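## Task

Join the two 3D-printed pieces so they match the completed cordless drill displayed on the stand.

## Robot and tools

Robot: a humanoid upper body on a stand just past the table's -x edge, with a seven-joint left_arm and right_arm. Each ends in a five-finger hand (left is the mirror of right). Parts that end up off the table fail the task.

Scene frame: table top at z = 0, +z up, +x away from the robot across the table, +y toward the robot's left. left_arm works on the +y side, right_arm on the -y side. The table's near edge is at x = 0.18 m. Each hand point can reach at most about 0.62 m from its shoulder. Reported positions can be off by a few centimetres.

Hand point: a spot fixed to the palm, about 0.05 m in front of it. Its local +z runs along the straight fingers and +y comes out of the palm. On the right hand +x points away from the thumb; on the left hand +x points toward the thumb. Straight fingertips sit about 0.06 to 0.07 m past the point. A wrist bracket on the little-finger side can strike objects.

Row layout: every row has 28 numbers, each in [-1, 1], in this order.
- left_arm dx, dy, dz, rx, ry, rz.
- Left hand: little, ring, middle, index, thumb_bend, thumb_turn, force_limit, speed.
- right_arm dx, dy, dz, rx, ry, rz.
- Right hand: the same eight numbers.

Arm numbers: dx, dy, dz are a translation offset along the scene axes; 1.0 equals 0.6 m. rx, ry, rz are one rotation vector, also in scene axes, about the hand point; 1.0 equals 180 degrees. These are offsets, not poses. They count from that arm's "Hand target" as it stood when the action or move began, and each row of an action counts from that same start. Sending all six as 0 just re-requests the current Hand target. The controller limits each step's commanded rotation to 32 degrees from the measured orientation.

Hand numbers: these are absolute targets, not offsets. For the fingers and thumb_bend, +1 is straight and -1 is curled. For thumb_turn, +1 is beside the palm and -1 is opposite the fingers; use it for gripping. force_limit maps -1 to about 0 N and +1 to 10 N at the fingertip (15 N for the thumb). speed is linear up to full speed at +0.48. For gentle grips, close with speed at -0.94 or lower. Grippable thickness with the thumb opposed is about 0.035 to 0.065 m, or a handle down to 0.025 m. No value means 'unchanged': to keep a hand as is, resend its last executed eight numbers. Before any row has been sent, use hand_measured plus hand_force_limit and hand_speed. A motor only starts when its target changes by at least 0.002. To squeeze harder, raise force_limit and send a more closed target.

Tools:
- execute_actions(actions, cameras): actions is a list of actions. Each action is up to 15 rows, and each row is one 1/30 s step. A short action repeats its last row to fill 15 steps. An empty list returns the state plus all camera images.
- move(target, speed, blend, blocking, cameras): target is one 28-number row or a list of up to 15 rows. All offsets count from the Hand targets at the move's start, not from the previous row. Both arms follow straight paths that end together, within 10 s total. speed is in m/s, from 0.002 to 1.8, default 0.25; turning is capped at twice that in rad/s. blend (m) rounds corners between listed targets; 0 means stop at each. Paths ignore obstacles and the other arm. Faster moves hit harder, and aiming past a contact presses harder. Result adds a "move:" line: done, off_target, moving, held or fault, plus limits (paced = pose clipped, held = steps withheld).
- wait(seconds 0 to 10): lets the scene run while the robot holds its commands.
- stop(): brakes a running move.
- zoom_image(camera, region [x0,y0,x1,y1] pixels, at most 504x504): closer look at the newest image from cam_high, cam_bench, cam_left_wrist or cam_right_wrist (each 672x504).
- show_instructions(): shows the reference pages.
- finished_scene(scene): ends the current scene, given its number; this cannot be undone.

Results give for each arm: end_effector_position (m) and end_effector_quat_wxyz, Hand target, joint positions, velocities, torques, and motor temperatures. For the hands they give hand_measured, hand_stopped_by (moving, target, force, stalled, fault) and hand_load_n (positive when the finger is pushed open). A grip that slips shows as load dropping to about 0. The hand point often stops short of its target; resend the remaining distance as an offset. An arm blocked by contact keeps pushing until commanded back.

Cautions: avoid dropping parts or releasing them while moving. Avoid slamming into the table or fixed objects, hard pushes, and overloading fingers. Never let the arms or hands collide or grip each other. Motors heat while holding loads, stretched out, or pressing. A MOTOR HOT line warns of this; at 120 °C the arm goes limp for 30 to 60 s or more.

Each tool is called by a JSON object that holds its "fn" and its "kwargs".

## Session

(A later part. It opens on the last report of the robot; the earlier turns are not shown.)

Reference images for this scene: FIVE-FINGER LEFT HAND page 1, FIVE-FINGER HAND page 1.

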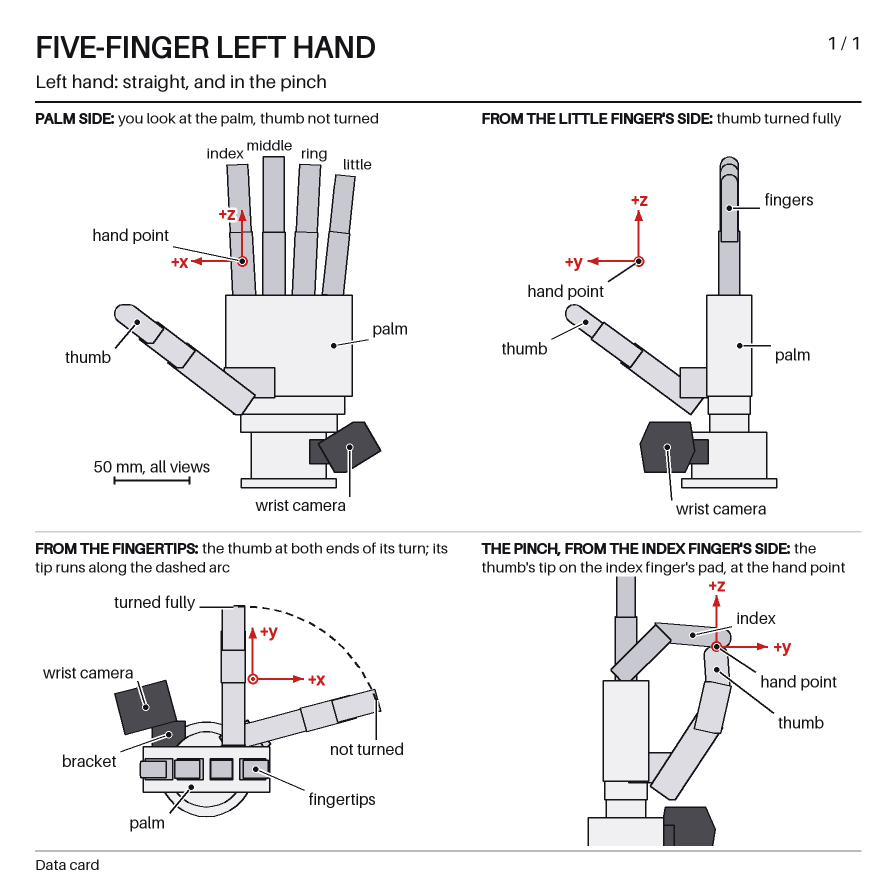

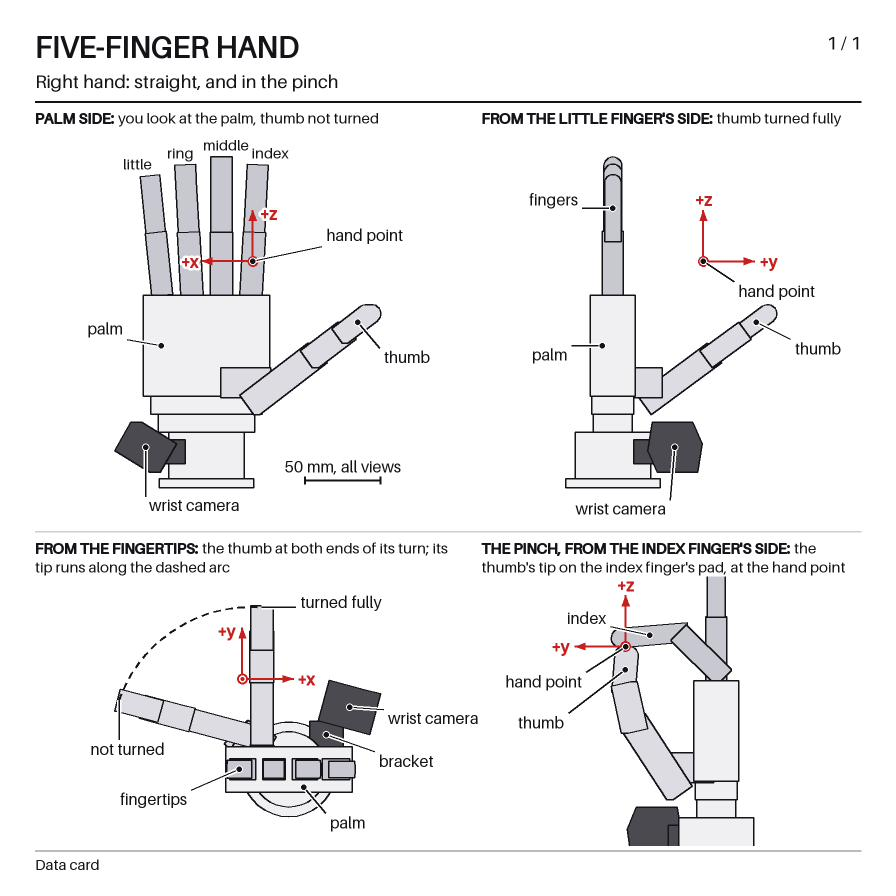

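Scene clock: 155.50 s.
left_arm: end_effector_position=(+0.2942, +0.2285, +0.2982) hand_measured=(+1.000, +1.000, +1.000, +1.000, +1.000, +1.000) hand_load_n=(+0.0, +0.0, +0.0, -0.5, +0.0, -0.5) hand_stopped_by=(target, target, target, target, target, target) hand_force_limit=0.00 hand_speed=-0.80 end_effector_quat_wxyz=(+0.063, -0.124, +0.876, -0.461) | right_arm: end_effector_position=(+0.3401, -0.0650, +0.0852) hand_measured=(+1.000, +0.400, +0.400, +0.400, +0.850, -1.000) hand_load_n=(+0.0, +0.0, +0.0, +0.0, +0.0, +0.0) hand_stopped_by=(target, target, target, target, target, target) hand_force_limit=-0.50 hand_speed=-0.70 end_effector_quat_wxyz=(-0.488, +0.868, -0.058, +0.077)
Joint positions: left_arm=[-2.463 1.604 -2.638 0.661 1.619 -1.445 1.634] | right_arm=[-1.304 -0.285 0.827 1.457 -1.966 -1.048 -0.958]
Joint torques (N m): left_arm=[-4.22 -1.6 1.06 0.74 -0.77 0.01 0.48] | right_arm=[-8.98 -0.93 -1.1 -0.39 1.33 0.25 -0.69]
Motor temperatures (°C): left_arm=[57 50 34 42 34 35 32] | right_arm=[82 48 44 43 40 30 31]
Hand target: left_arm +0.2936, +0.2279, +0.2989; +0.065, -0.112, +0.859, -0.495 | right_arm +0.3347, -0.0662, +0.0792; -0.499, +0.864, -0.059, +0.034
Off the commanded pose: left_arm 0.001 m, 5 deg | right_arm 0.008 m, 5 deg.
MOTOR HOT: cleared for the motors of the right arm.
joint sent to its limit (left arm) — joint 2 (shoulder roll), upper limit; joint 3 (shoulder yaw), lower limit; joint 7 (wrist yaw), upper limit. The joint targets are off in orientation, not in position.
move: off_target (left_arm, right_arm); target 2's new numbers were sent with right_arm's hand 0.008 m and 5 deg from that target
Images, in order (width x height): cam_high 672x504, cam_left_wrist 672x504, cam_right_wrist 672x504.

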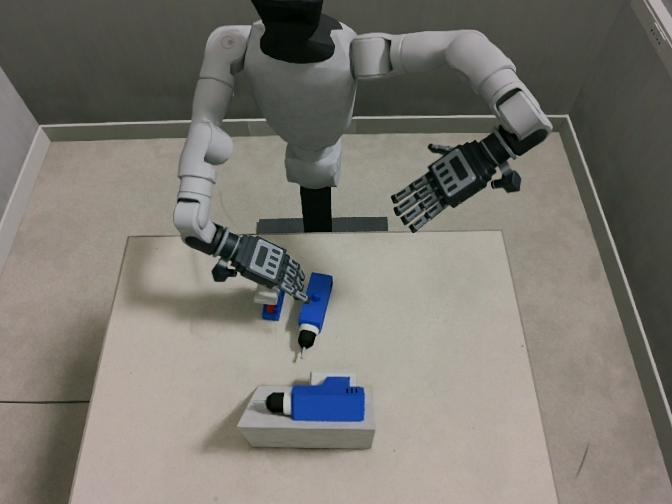

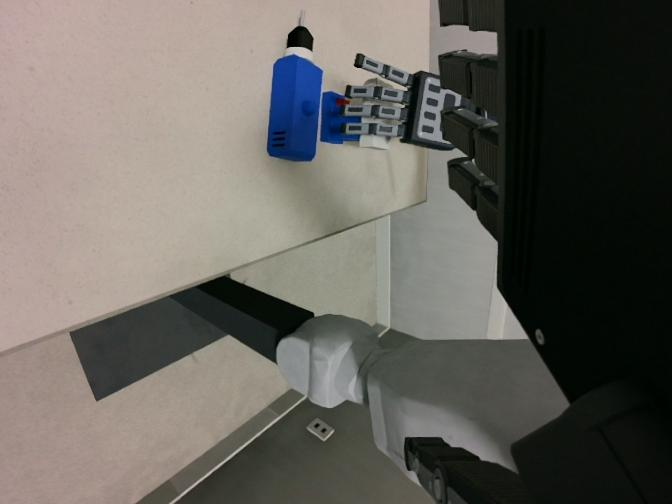

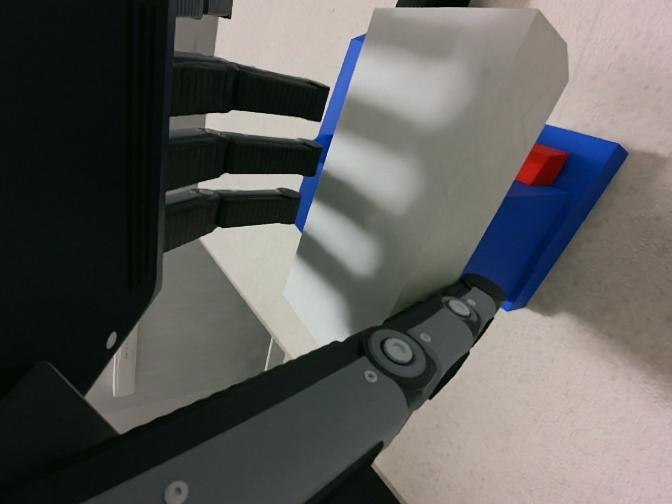

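{"fn": "move", "kwargs": {"target": [0,0,0,0,0,0,1,1,1,1,1,1,0,-0.8,-0.012,0,-0.022,0,0,0,1,0.4,0.4,0.4,0.85,-1,-0.5,-0.7], "speed": 0.05, "cameras": ["cam_high","cam_left_wrist","cam_right_wrist"]}}

{"fn": "zoom_image", "kwargs": {"camera": "cam_left_wrist", "region": [300, 30, 450, 180]}}

Scene clock: 175.43 s.
left_arm: end_effector_position=(+0.2942, +0.2285, +0.2982) hand_measured=(+1.000, +1.000, +1.000, +1.000, +1.000, +1.000) hand_load_n=(+0.0, +0.0, +0.0, +0.0, +0.0, +0.0) hand_stopped_by=(target, target, target, target, target, target) hand_force_limit=0.00 hand_speed=-0.80 end_effector_quat_wxyz=(+0.063, -0.124, +0.876, -0.461) | right_arm: end_effector_position=(+0.3344, -0.0646, +0.0732) hand_measured=(+1.000, +0.400, +0.400, +0.400, +0.850, -1.000) hand_load_n=(+0.0, +0.0, +0.5, +0.0, +0.0, +0.0) hand_stopped_by=(target, target, target, target, target, target) hand_force_limit=-0.50 hand_speed=-0.70 end_effector_quat_wxyz=(-0.487, +0.868, -0.056, +0.078)
Joint positions: left_arm=[-2.463 1.604 -2.638 0.661 1.619 -1.445 1.634] | right_arm=[-1.267 -0.274 0.838 1.457 -1.966 -1.004 -0.964]
Joint torques (N m): left_arm=[-4.22 -1.59 1.06 0.72 -0.77 0.01 0.48] | right_arm=[-8.47 -1.06 -1.11 -0.36 1.32 0.26 -0.66]
Motor temperatures (°C): left_arm=[57 50 34 42 34 35 32] | right_arm=[75 47 44 43 40 30 31]
Hand target: left_arm +0.2936, +0.2279, +0.2989; +0.065, -0.112, +0.859, -0.495 | right_arm +0.3275, -0.0662, +0.0660; -0.499, +0.864, -0.059, +0.034
Off the commanded pose: left_arm 0.001 m, 5 deg | right_arm 0.010 m, 5 deg.
joint sent to its limit (left arm) — joint 2 (shoulder roll), upper limit; joint 3 (shoulder yaw), lower limit; joint 7 (wrist yaw), upper limit. The joint targets are off in orientation, not in position.
move: off_target (left_arm, right_arm)
Images, in order (width x height): cam_high 672x504, cam_left_wrist 672x504, cam_right_wrist 672x504.

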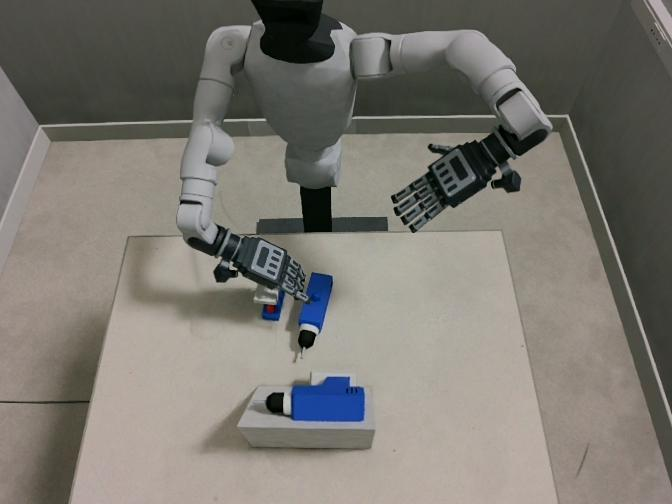

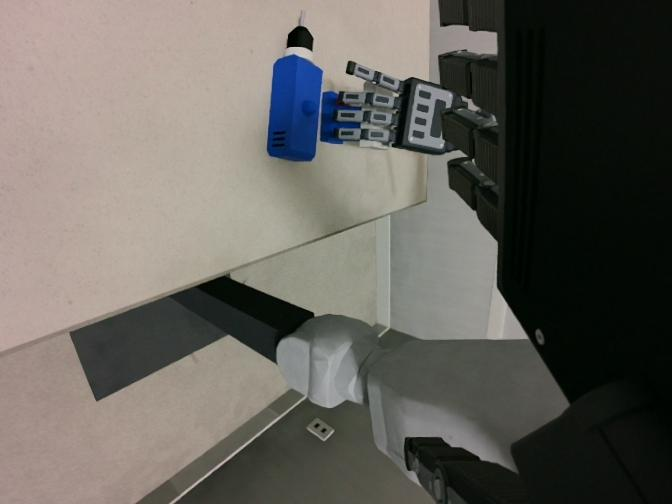

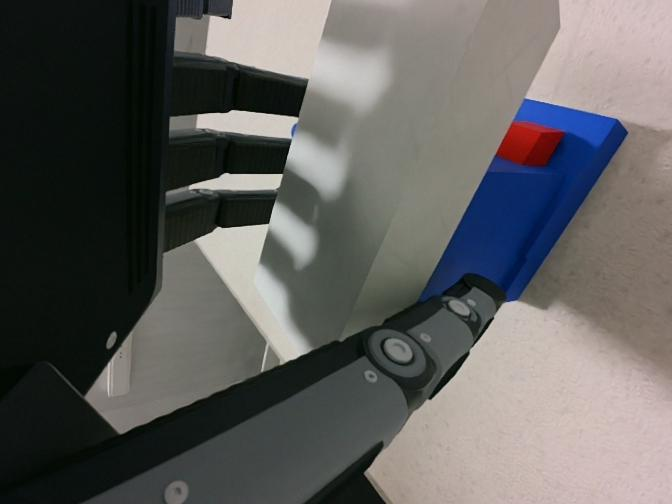

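Scaled by 3.360 from the camera's 672x504 image, which has a finer 960x720 frame.

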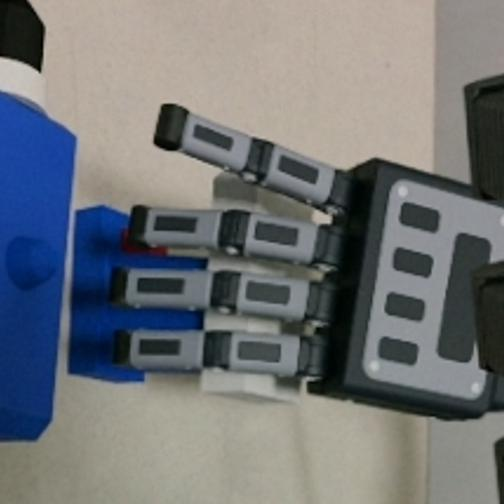

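{"fn": "move", "kwargs": {"target": [0,0,0,0,0,0,1,1,1,1,1,1,0,-0.8,0.008,0,0.008,0,0,0,1,-0.3,-0.3,-0.3,0.0,-1,-0.5,-0.9], "cameras": ["cam_high","cam_left_wrist","cam_right_wrist"]}}

{"fn": "zoom_image", "kwargs": {"camera": "cam_left_wrist", "region": [300, 30, 450, 180]}}

{"fn": "zoom_image", "kwargs": {"camera": "cam_high", "region": [230, 240, 350, 360]}}

Scene clock: 183.90 s.
left_arm: end_effector_position=(+0.2942, +0.2285, +0.2982) hand_measured=(+1.000, +1.000, +1.000, +1.000, +1.000, +1.000) hand_load_n=(+0.0, +0.0, +0.0, +0.0, -0.5, +0.0) hand_stopped_by=(target, target, target, target, target, target) hand_force_limit=0.00 hand_speed=-0.80 end_effector_quat_wxyz=(+0.063, -0.124, +0.876, -0.461) | right_arm: end_effector_position=(+0.3330, -0.0667, +0.0716) hand_measured=(+1.000, -0.074, -0.082, -0.092, +0.610, -1.000) hand_load_n=(+0.0, +2.0, +2.0, +3.0, +7.5, +1.5) hand_stopped_by=(target, force, force, force, force, target) hand_force_limit=-0.50 hand_speed=-0.90 end_effector_quat_wxyz=(-0.483, +0.870, -0.060, +0.075)
Joint positions: left_arm=[-2.463 1.604 -2.638 0.661 1.619 -1.445 1.634] | right_arm=[-1.267 -0.274 0.838 1.462 -1.966 -1.01 -0.957]
Joint torques (N m): left_arm=[-4.23 -1.6 1.06 0.73 -0.77 0.01 0.48] | right_arm=[-10.23 -1.17 -1.6 -0.84 1.38 0.04 -0.58]
Motor temperatures (°C): left_arm=[57 50 34 42 34 35 32] | right_arm=[75 47 44 43 40 30 31]
Hand target: left_arm +0.2936, +0.2279, +0.2989; +0.065, -0.112, +0.859, -0.495 | right_arm +0.3323, -0.0662, +0.0708; -0.499, +0.864, -0.059, +0.034
Off the commanded pose: left_arm 0.001 m, 5 deg | right_arm 0.001 m, 5 deg.
joint sent to its limit (left arm) — joint 2 (shoulder roll), upper limit; joint 3 (shoulder yaw), lower limit; joint 7 (wrist yaw), upper limit. The joint targets are off in orientation, not in position.
move: off_target (left_arm, right_arm)
Images, in order (width x height): cam_high 672x504, cam_left_wrist 672x504, cam_right_wrist 672x504.

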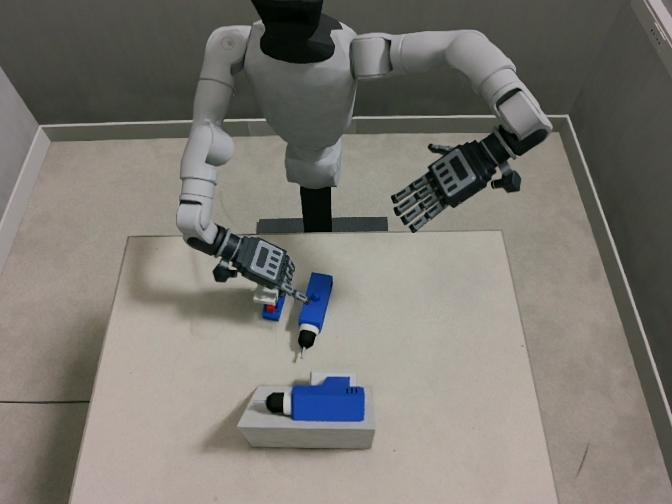

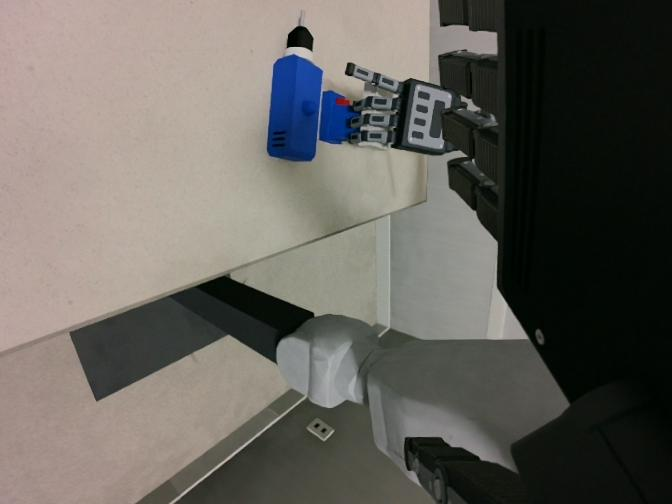

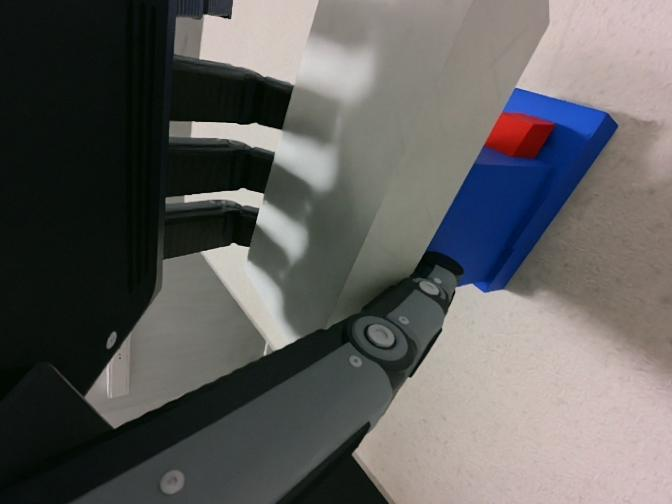

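Scaled by 3.360 from the camera's 672x504 image, which has a finer 960x720 frame.

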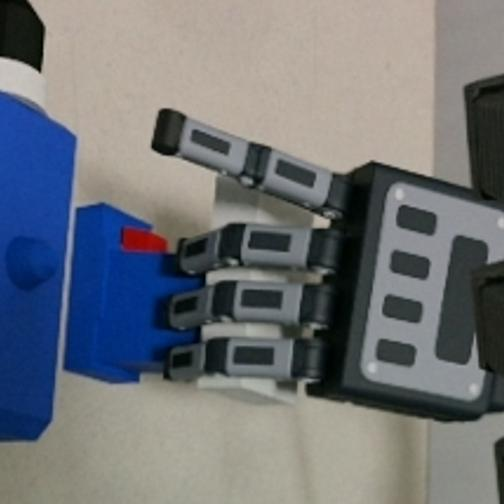

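Scaled by 4.200 from the camera's 672x504 image, which has a finer 960x720 frame.

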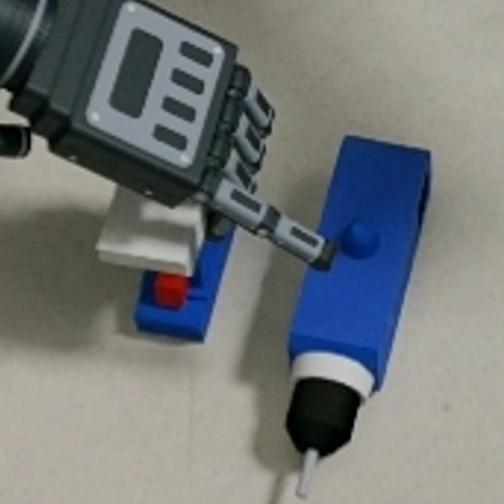

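{"fn": "move", "kwargs": {"target": [0,0,0,0,0,0,1,1,1,1,1,1,0,-0.8,0.001,0,0.001,0,0,0,1,-0.4,-0.4,-0.4,-0.1,-1,-0.2,-0.92]}}

{"fn": "move", "kwargs": {"target": [[0,0,0,0,0,0,1,1,1,1,1,1,0,-0.8,0,0,0.15,-0.012,-0.022,-0.014,1,-0.4,-0.4,-0.4,-0.1,-1,-0.2,-0.92],[0,0,0,0,0,0,1,1,1,1,1,1,0,-0.8,-0.002,0.15,0.15,-0.012,-0.022,-0.026,1,-0.4,-0.4,-0.4,-0.1,-1,-0.2,-0.92]], "speed": 0.09, "blend": [0.01,0], "cameras": ["all"]}}

{"fn": "zoom_image", "kwargs": {"camera": "cam_left_wrist", "region": [240, 0, 420, 180]}}

{"fn": "zoom_image", "kwargs": {"camera": "cam_high", "region": [250, 240, 370, 360]}}

{"fn": "zoom_image", "kwargs": {"camera": "cam_right_wrist", "region": [300, 0, 672, 330]}}

Scene clock: 209.83 s.
left_arm: end_effector_position=(+0.2942, +0.2285, +0.2982) hand_measured=(+1.000, +1.000, +1.000, +1.000, +1.000, +1.000) hand_load_n=(+0.0, +0.0, +0.0, +0.0, +0.0, +0.0) hand_stopped_by=(target, target, target, target, target, target) hand_force_limit=0.00 hand_speed=-0.80 end_effector_quat_wxyz=(+0.063, -0.124, +0.876, -0.461) | right_arm: end_effector_position=(+0.3330, -0.0666, +0.0717) hand_measured=(+1.000, -0.102, -0.102, -0.106, +0.610, -1.000) hand_load_n=(+0.0, +5.0, +5.0, +3.5, +12.0, +3.5) hand_stopped_by=(target, force, force, force, force, target) hand_force_limit=-0.20 hand_speed=-0.92 end_effector_quat_wxyz=(-0.483, +0.870, -0.060, +0.075)
Joint positions: left_arm=[-2.463 1.604 -2.638 0.661 1.619 -1.445 1.634] | right_arm=[-1.267 -0.274 0.838 1.462 -1.966 -1.01 -0.957]
Joint torques (N m): left_arm=[-4.23 -1.6 1.07 0.73 -0.77 0.01 0.48] | right_arm=[-10.49 -1.1 -1.74 -0.65 1.51 0.01 -0.54]
Motor temperatures (°C): left_arm=[57 50 34 42 34 35 32] | right_arm=[80 47 44 43 40 30 31]
Hand target: left_arm +0.2936, +0.2279, +0.2989; +0.065, -0.112, +0.859, -0.495 | right_arm +0.3329, -0.0662, +0.0714; -0.499, +0.864, -0.059, +0.034
Off the commanded pose: left_arm 0.001 m, 5 deg | right_arm 0.001 m, 5 deg.
joint sent to its limit (left arm) — joint 2 (shoulder roll), upper limit; joint 3 (shoulder yaw), lower limit; joint 7 (wrist yaw), upper limit. The joint targets are off in orientation, not in position.
move: off_target (left_arm, right_arm)

Scene clock: 213.17 s.
left_arm: end_effector_position=(+0.2942, +0.2285, +0.2982) hand_measured=(+1.000, +1.000, +1.000, +1.000, +1.000, +1.000) hand_load_n=(+0.0, +0.0, +0.0, +0.5, +0.0, +0.0) hand_stopped_by=(target, target, target, target, target, target) hand_force_limit=0.00 hand_speed=-0.80 end_effector_quat_wxyz=(+0.063, -0.124, +0.876, -0.461) | right_arm: end_effector_position=(+0.3331, +0.0207, +0.1592) hand_measured=(+1.000, -0.102, -0.102, -0.106, +0.612, -1.000) hand_load_n=(+0.0, +4.5, +5.5, +3.0, +12.0, +3.5) hand_stopped_by=(target, force, force, force, force, target) hand_force_limit=-0.20 hand_speed=-0.92 end_effector_quat_wxyz=(-0.472, +0.874, -0.073, +0.086)
Joint positions: left_arm=[-2.463 1.604 -2.638 0.661 1.619 -1.445 1.634] | right_arm=[-0.992 -0.15 0.155 0.543 -1.143 -1.194 0.756]
Joint torques (N m): left_arm=[-4.22 -1.59 1.06 0.73 -0.77 0.01 0.48] | right_arm=[-8.15 0.25 -2.58 -3.85 2.17 0.3 -0.61]
Motor temperatures (°C): left_arm=[57 50 34 42 34 35 32] | right_arm=[78 47 44 43 40 30 31]
Hand target: left_arm +0.2936, +0.2279, +0.2989; +0.065, -0.112, +0.859, -0.495 | right_arm +0.3317, +0.0238, +0.1614; -0.482, +0.868, -0.077, +0.086
Off the commanded pose: left_arm 0.001 m, 5 deg | right_arm 0.004 m, 1 deg.
joint sent to its limit (left arm) — joint 2 (shoulder roll), upper limit; joint 3 (shoulder yaw), lower limit; joint 7 (wrist yaw), upper limit. The joint targets are off in orientation, not in position.
move: off_target (left_arm, right_arm)

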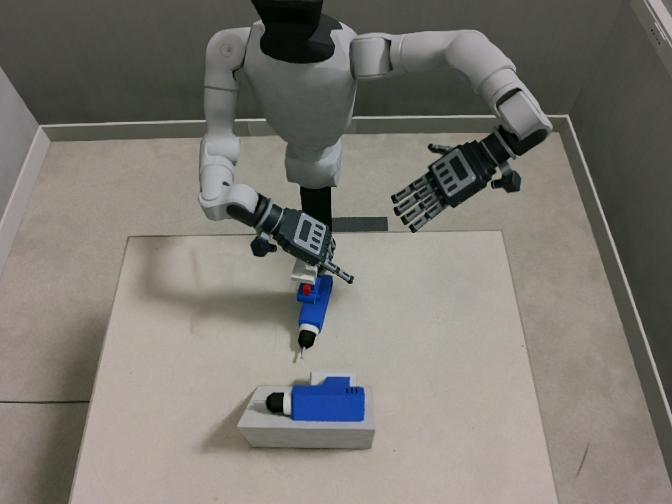

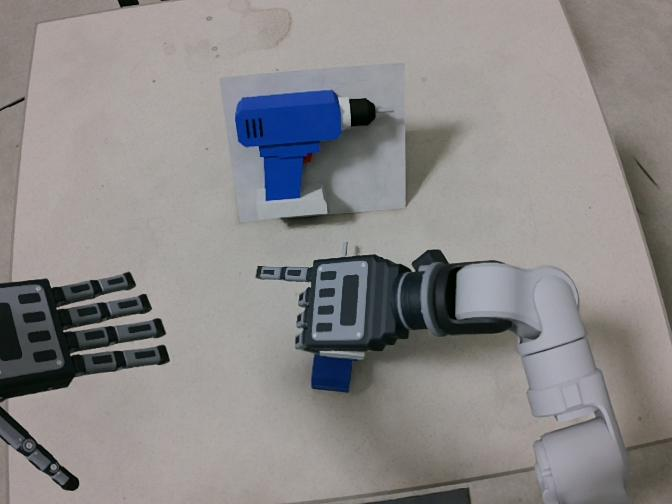

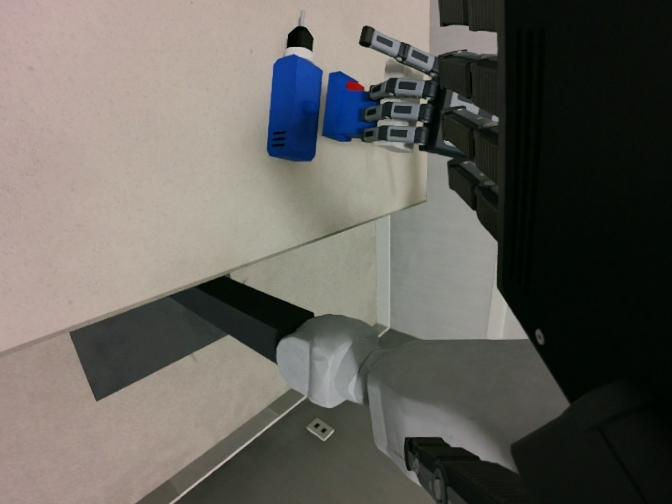

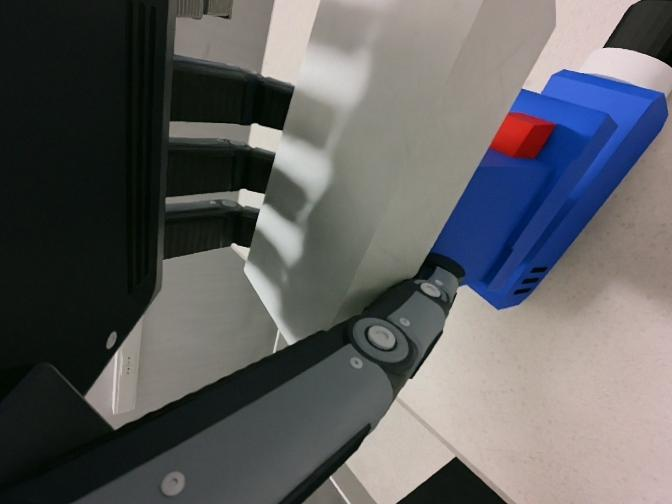

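Scaled by 2.800 from the camera's 672x504 image, which has a finer 960x720 frame.

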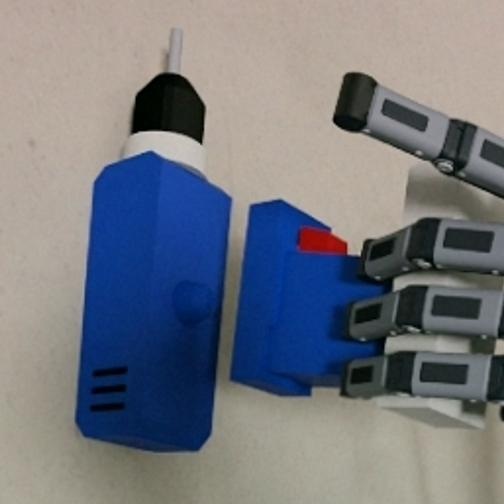

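Scaled by 4.200 from the camera's 672x504 image, which has a finer 960x720 frame.

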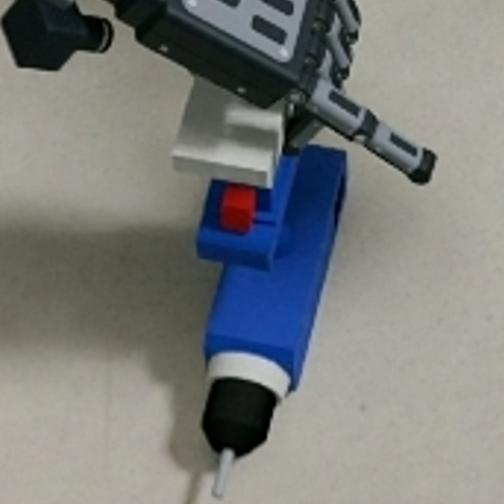

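Scaled by 1.355 from the camera's 672x504 image, which has a finer 960x720 frame.

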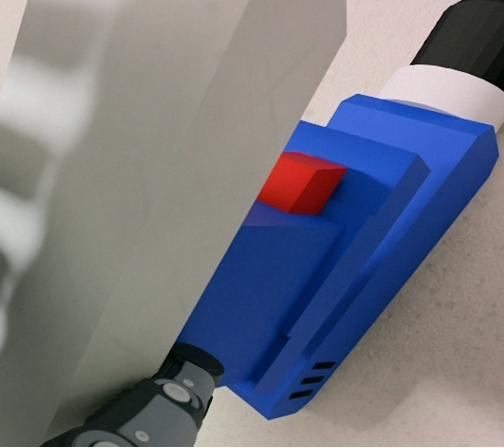

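{"fn": "move", "kwargs": {"target": [0,0,0,0,0,0,1,1,1,1,1,1,0,-0.8,-0.0115,0.026,-0.016,0,0,-0.006,1,-0.4,-0.4,-0.4,-0.1,-1,-0.2,-0.92], "speed": 0.06, "cameras": ["cam_high","cam_left_wrist","cam_right_wrist"]}}

{"fn": "zoom_image", "kwargs": {"camera": "cam_left_wrist", "region": [240, 0, 420, 180]}}

{"fn": "zoom_image", "kwargs": {"camera": "cam_high", "region": [250, 240, 370, 360]}}

{"fn": "zoom_image", "kwargs": {"camera": "cam_right_wrist", "region": [300, 0, 672, 330]}}

Scene clock: 231.93 s.
left_arm: end_effector_position=(+0.2942, +0.2285, +0.2982) hand_measured=(+1.000, +1.000, +1.000, +1.000, +1.000, +1.000) hand_load_n=(+0.0, +0.0, +0.0, +0.0, +0.0, +0.0) hand_stopped_by=(target, target, target, target, target, target) hand_force_limit=0.00 hand_speed=-0.80 end_effector_quat_wxyz=(+0.063, -0.124, +0.876, -0.461) | right_arm: end_effector_position=(+0.3259, +0.0377, +0.1516) hand_measured=(+1.000, -0.102, -0.102, -0.106, +0.612, -1.000) hand_load_n=(+0.0, +4.5, +5.5, +3.0, +12.0, +3.5) hand_stopped_by=(target, force, force, force, force, target) hand_force_limit=-0.20 hand_speed=-0.92 end_effector_quat_wxyz=(-0.477, +0.870, -0.085, +0.089)
Joint positions: left_arm=[-2.463 1.604 -2.638 0.661 1.619 -1.445 1.634] | right_arm=[-0.926 -0.09 0.17 0.47 -1.19 -1.129 0.757]
Joint torques (N m): left_arm=[-4.22 -1.59 1.06 0.73 -0.78 0.01 0.48] | right_arm=[-7.72 0.43 -1.76 -3.94 1.61 0.25 -0.73]
Motor temperatures (°C): left_arm=[58 50 34 42 34 35 32] | right_arm=[74 47 45 46 41 30 31]
Hand target: left_arm +0.2936, +0.2279, +0.2989; +0.065, -0.112, +0.859, -0.495 | right_arm +0.3248, +0.0394, +0.1518; -0.481, +0.868, -0.085, +0.090
Off the commanded pose: left_arm 0.001 m, 5 deg | right_arm 0.002 m, 1 deg.
joint sent to its limit (left arm) — joint 2 (shoulder roll), upper limit; joint 3 (shoulder yaw), lower limit; joint 7 (wrist yaw), upper limit. The joint targets are off in orientation, not in position.
move: off_target (left_arm)
Images, in order (width x height): cam_high 672x504, cam_left_wrist 672x504, cam_right_wrist 672x504.

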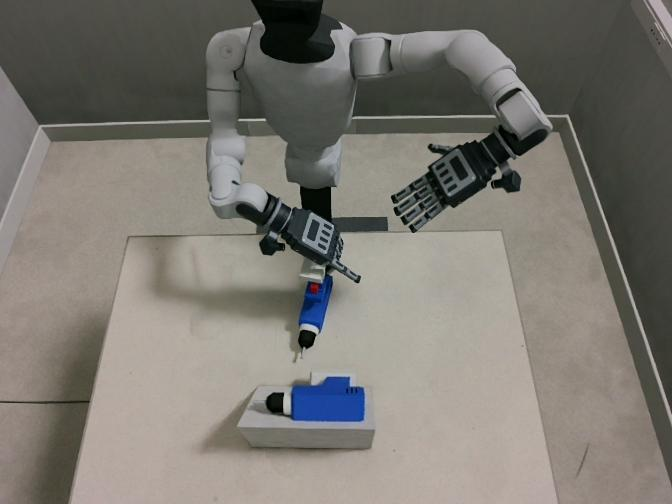

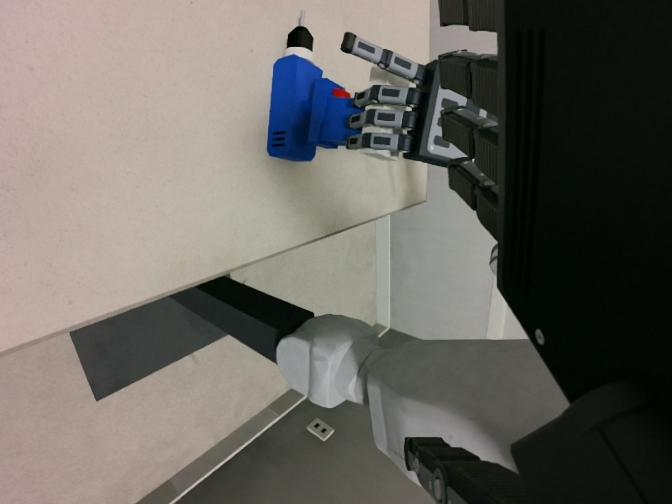

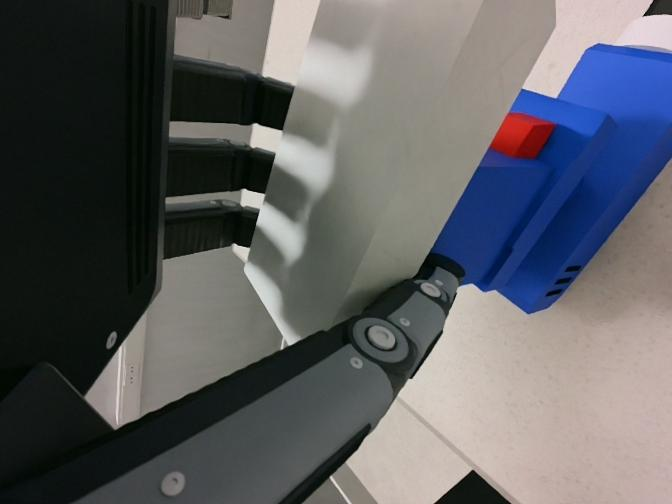

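Scaled by 2.800 from the camera's 672x504 image, which has a finer 960x720 frame.

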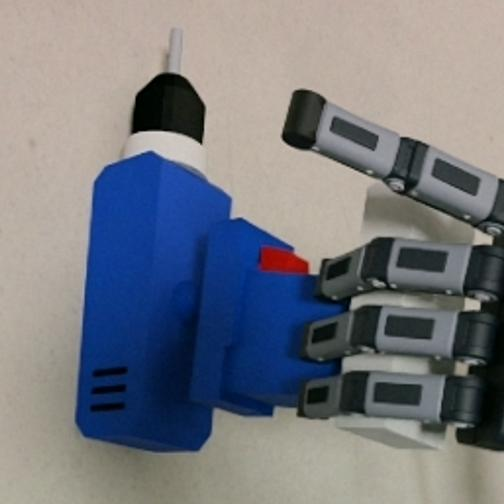

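Scaled by 4.200 from the camera's 672x504 image, which has a finer 960x720 frame.

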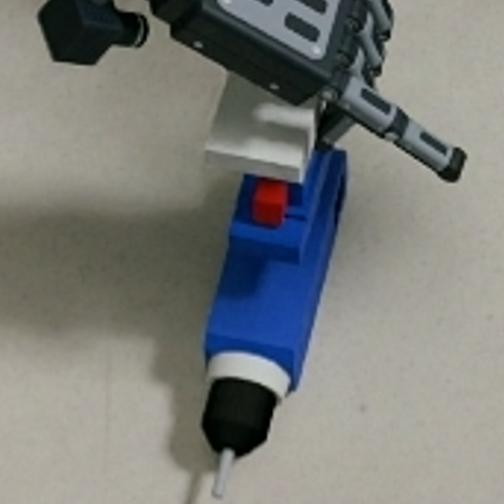

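Scaled by 1.355 from the camera's 672x504 image, which has a finer 960x720 frame.

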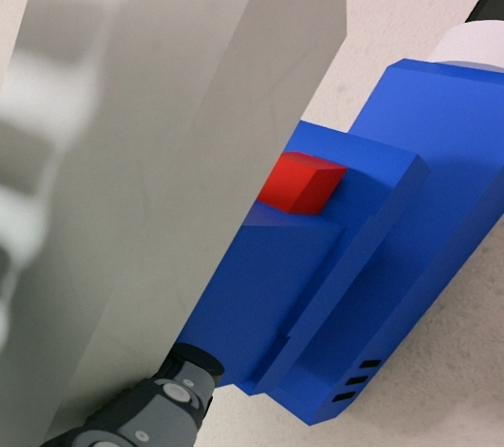

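{"fn": "move", "kwargs": {"target": [0,0,0,0,0,0,1,1,1,1,1,1,0,-0.8,0.001,0.003,-0.025,0,0,-0.003,1,-0.4,-0.4,-0.4,-0.1,-1,-0.2,-0.92], "speed": 0.04, "cameras": ["cam_left_wrist"]}}

{"fn": "zoom_image", "kwargs": {"camera": "cam_left_wrist", "region": [240, 0, 420, 180]}}

{"fn": "move", "kwargs": {"target": [0,0,0,0,0,0,1,1,1,1,1,1,0,-0.8,0.0,0.0,-0.011,0,0,0,1,-0.4,-0.4,-0.4,-0.1,-1,-0.2,-0.92], "speed": 0.03, "cameras": ["cam_high","cam_left_wrist","cam_right_wrist"]}}

{"fn": "zoom_image", "kwargs": {"camera": "cam_left_wrist", "region": [240, 0, 420, 180]}}

{"fn": "zoom_image", "kwargs": {"camera": "cam_high", "region": [250, 240, 370, 360]}}

Scene clock: 255.37 s.
left_arm: end_effector_position=(+0.2942, +0.2285, +0.2982) hand_measured=(+1.000, +1.000, +1.000, +1.000, +1.000, +1.000) hand_load_n=(+0.0, +0.0, +0.0, +0.0, +0.0, +0.0) hand_stopped_by=(target, target, target, target, target, target) hand_force_limit=0.00 hand_speed=-0.80 end_effector_quat_wxyz=(+0.063, -0.124, +0.876, -0.461) | right_arm: end_effector_position=(+0.3282, +0.0402, +0.1402) hand_measured=(+1.000, -0.102, -0.102, -0.106, +0.612, -1.000) hand_load_n=(+0.0, +4.5, +5.0, +3.5, +12.0, +3.5) hand_stopped_by=(target, force, force, force, force, target) hand_force_limit=-0.20 hand_speed=-0.92 end_effector_quat_wxyz=(-0.479, +0.868, -0.084, +0.098)
Joint positions: left_arm=[-2.463 1.604 -2.638 0.661 1.619 -1.445 1.634] | right_arm=[-0.911 -0.09 0.192 0.488 -1.298 -1.116 0.63]
Joint torques (N m): left_arm=[-4.23 -1.59 1.06 0.73 -0.77 0.01 0.48] | right_arm=[-7.89 0.57 -1.74 -2.13 1.64 0.29 -0.78]
Motor temperatures (°C): left_arm=[58 50 34 42 34 35 33] | right_arm=[72 46 44 47 41 30 31]
Hand target: left_arm +0.2936, +0.2279, +0.2989; +0.065, -0.112, +0.859, -0.495 | right_arm +0.3254, +0.0412, +0.1368; -0.481, +0.867, -0.089, +0.093
Off the commanded pose: left_arm 0.001 m, 5 deg | right_arm 0.005 m, 1 deg.
joint sent to its limit (left arm) — joint 2 (shoulder roll), upper limit; joint 3 (shoulder yaw), lower limit; joint 7 (wrist yaw), upper limit. The joint targets are off in orientation, not in position.
move: off_target (left_arm, right_arm)
Images, in order (width x height): cam_left_wrist 672x504.

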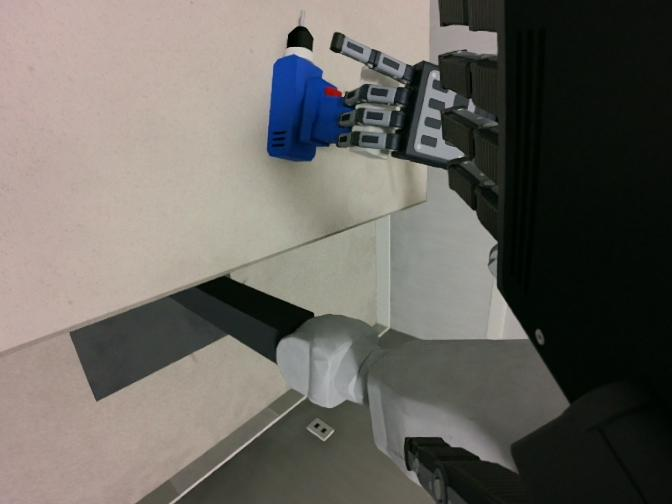

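Scaled by 2.800 from the camera's 672x504 image, which has a finer 960x720 frame.

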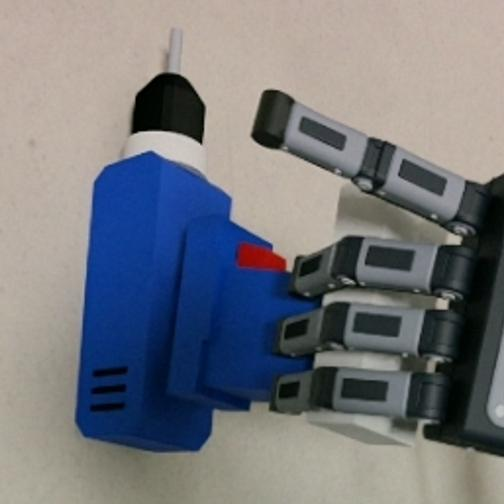

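Scene clock: 256.17 s.
left_arm: end_effector_position=(+0.2942, +0.2285, +0.2982) hand_measured=(+1.000, +1.000, +1.000, +1.000, +1.000, +1.000) hand_load_n=(+0.0, +0.0, +0.0, +0.0, +0.0, -0.5) hand_stopped_by=(target, target, target, target, target, target) hand_force_limit=0.00 hand_speed=-0.80 end_effector_quat_wxyz=(+0.063, -0.124, +0.876, -0.461) | right_arm: end_effector_position=(+0.3295, +0.0413, +0.1352) hand_measured=(+1.000, -0.102, -0.102, -0.106, +0.612, -1.000) hand_load_n=(+0.0, +4.0, +5.0, +3.5, +11.5, +3.5) hand_stopped_by=(target, force, force, force, force, target) hand_force_limit=-0.20 hand_speed=-0.92 end_effector_quat_wxyz=(-0.481, +0.867, -0.083, +0.100)
Joint positions: left_arm=[-2.463 1.604 -2.638 0.661 1.619 -1.445 1.634] | right_arm=[-0.911 -0.09 0.202 0.508 -1.345 -1.111 0.571]
Joint torques (N m): left_arm=[-4.23 -1.6 1.06 0.74 -0.76 0.01 0.48] | right_arm=[-7.77 0.29 -1.51 -1.87 1.61 0.15 -0.83]
Motor temperatures (°C): left_arm=[58 50 34 42 34 35 33] | right_arm=[72 46 44 47 41 30 31]
Hand target: left_arm +0.2936, +0.2279, +0.2989; +0.065, -0.112, +0.859, -0.495 | right_arm +0.3254, +0.0412, +0.1302; -0.481, +0.867, -0.089, +0.093
Off the commanded pose: left_arm 0.001 m, 5 deg | right_arm 0.006 m, 1 deg.
joint sent to its limit (left arm) — joint 2 (shoulder roll), upper limit; joint 3 (shoulder yaw), lower limit; joint 7 (wrist yaw), upper limit. The joint targets are off in orientation, not in position.
move: off_target (left_arm, right_arm)
Images, in order (width x height): cam_high 672x504, cam_left_wrist 672x504, cam_right_wrist 672x504.

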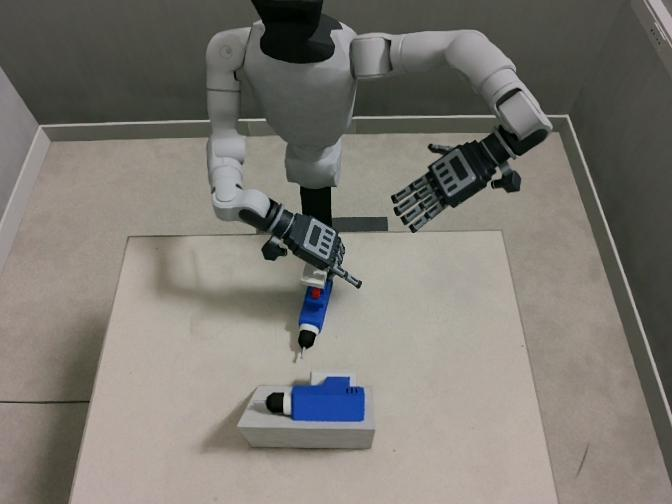

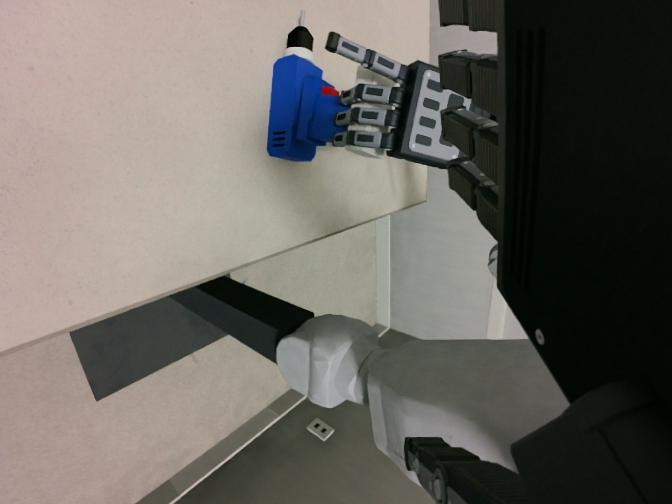

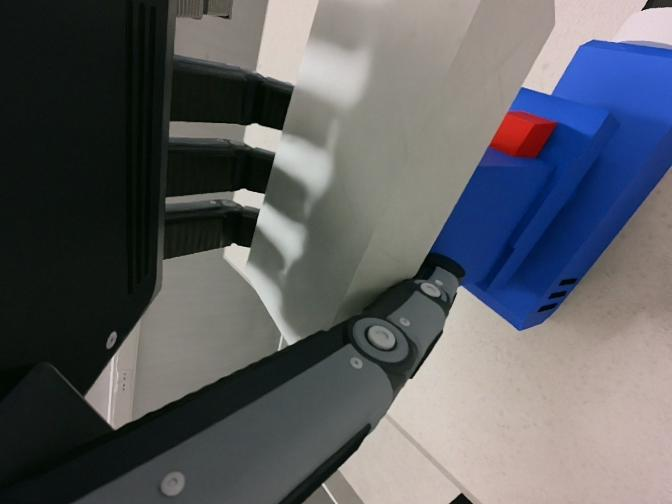

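Scaled by 2.800 from the camera's 672x504 image, which has a finer 960x720 frame.

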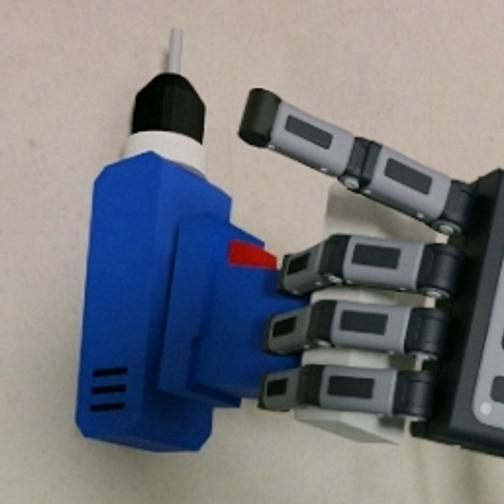

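Scaled by 4.200 from the camera's 672x504 image, which has a finer 960x720 frame.

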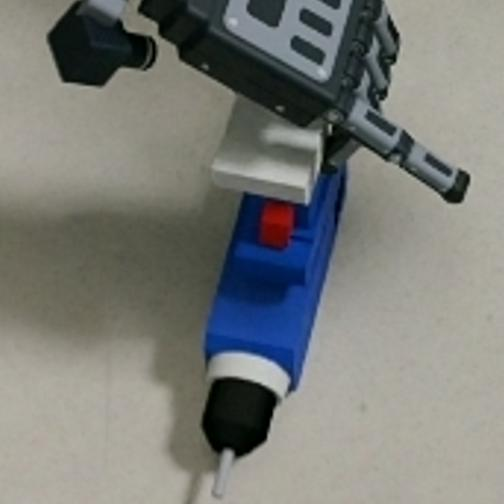

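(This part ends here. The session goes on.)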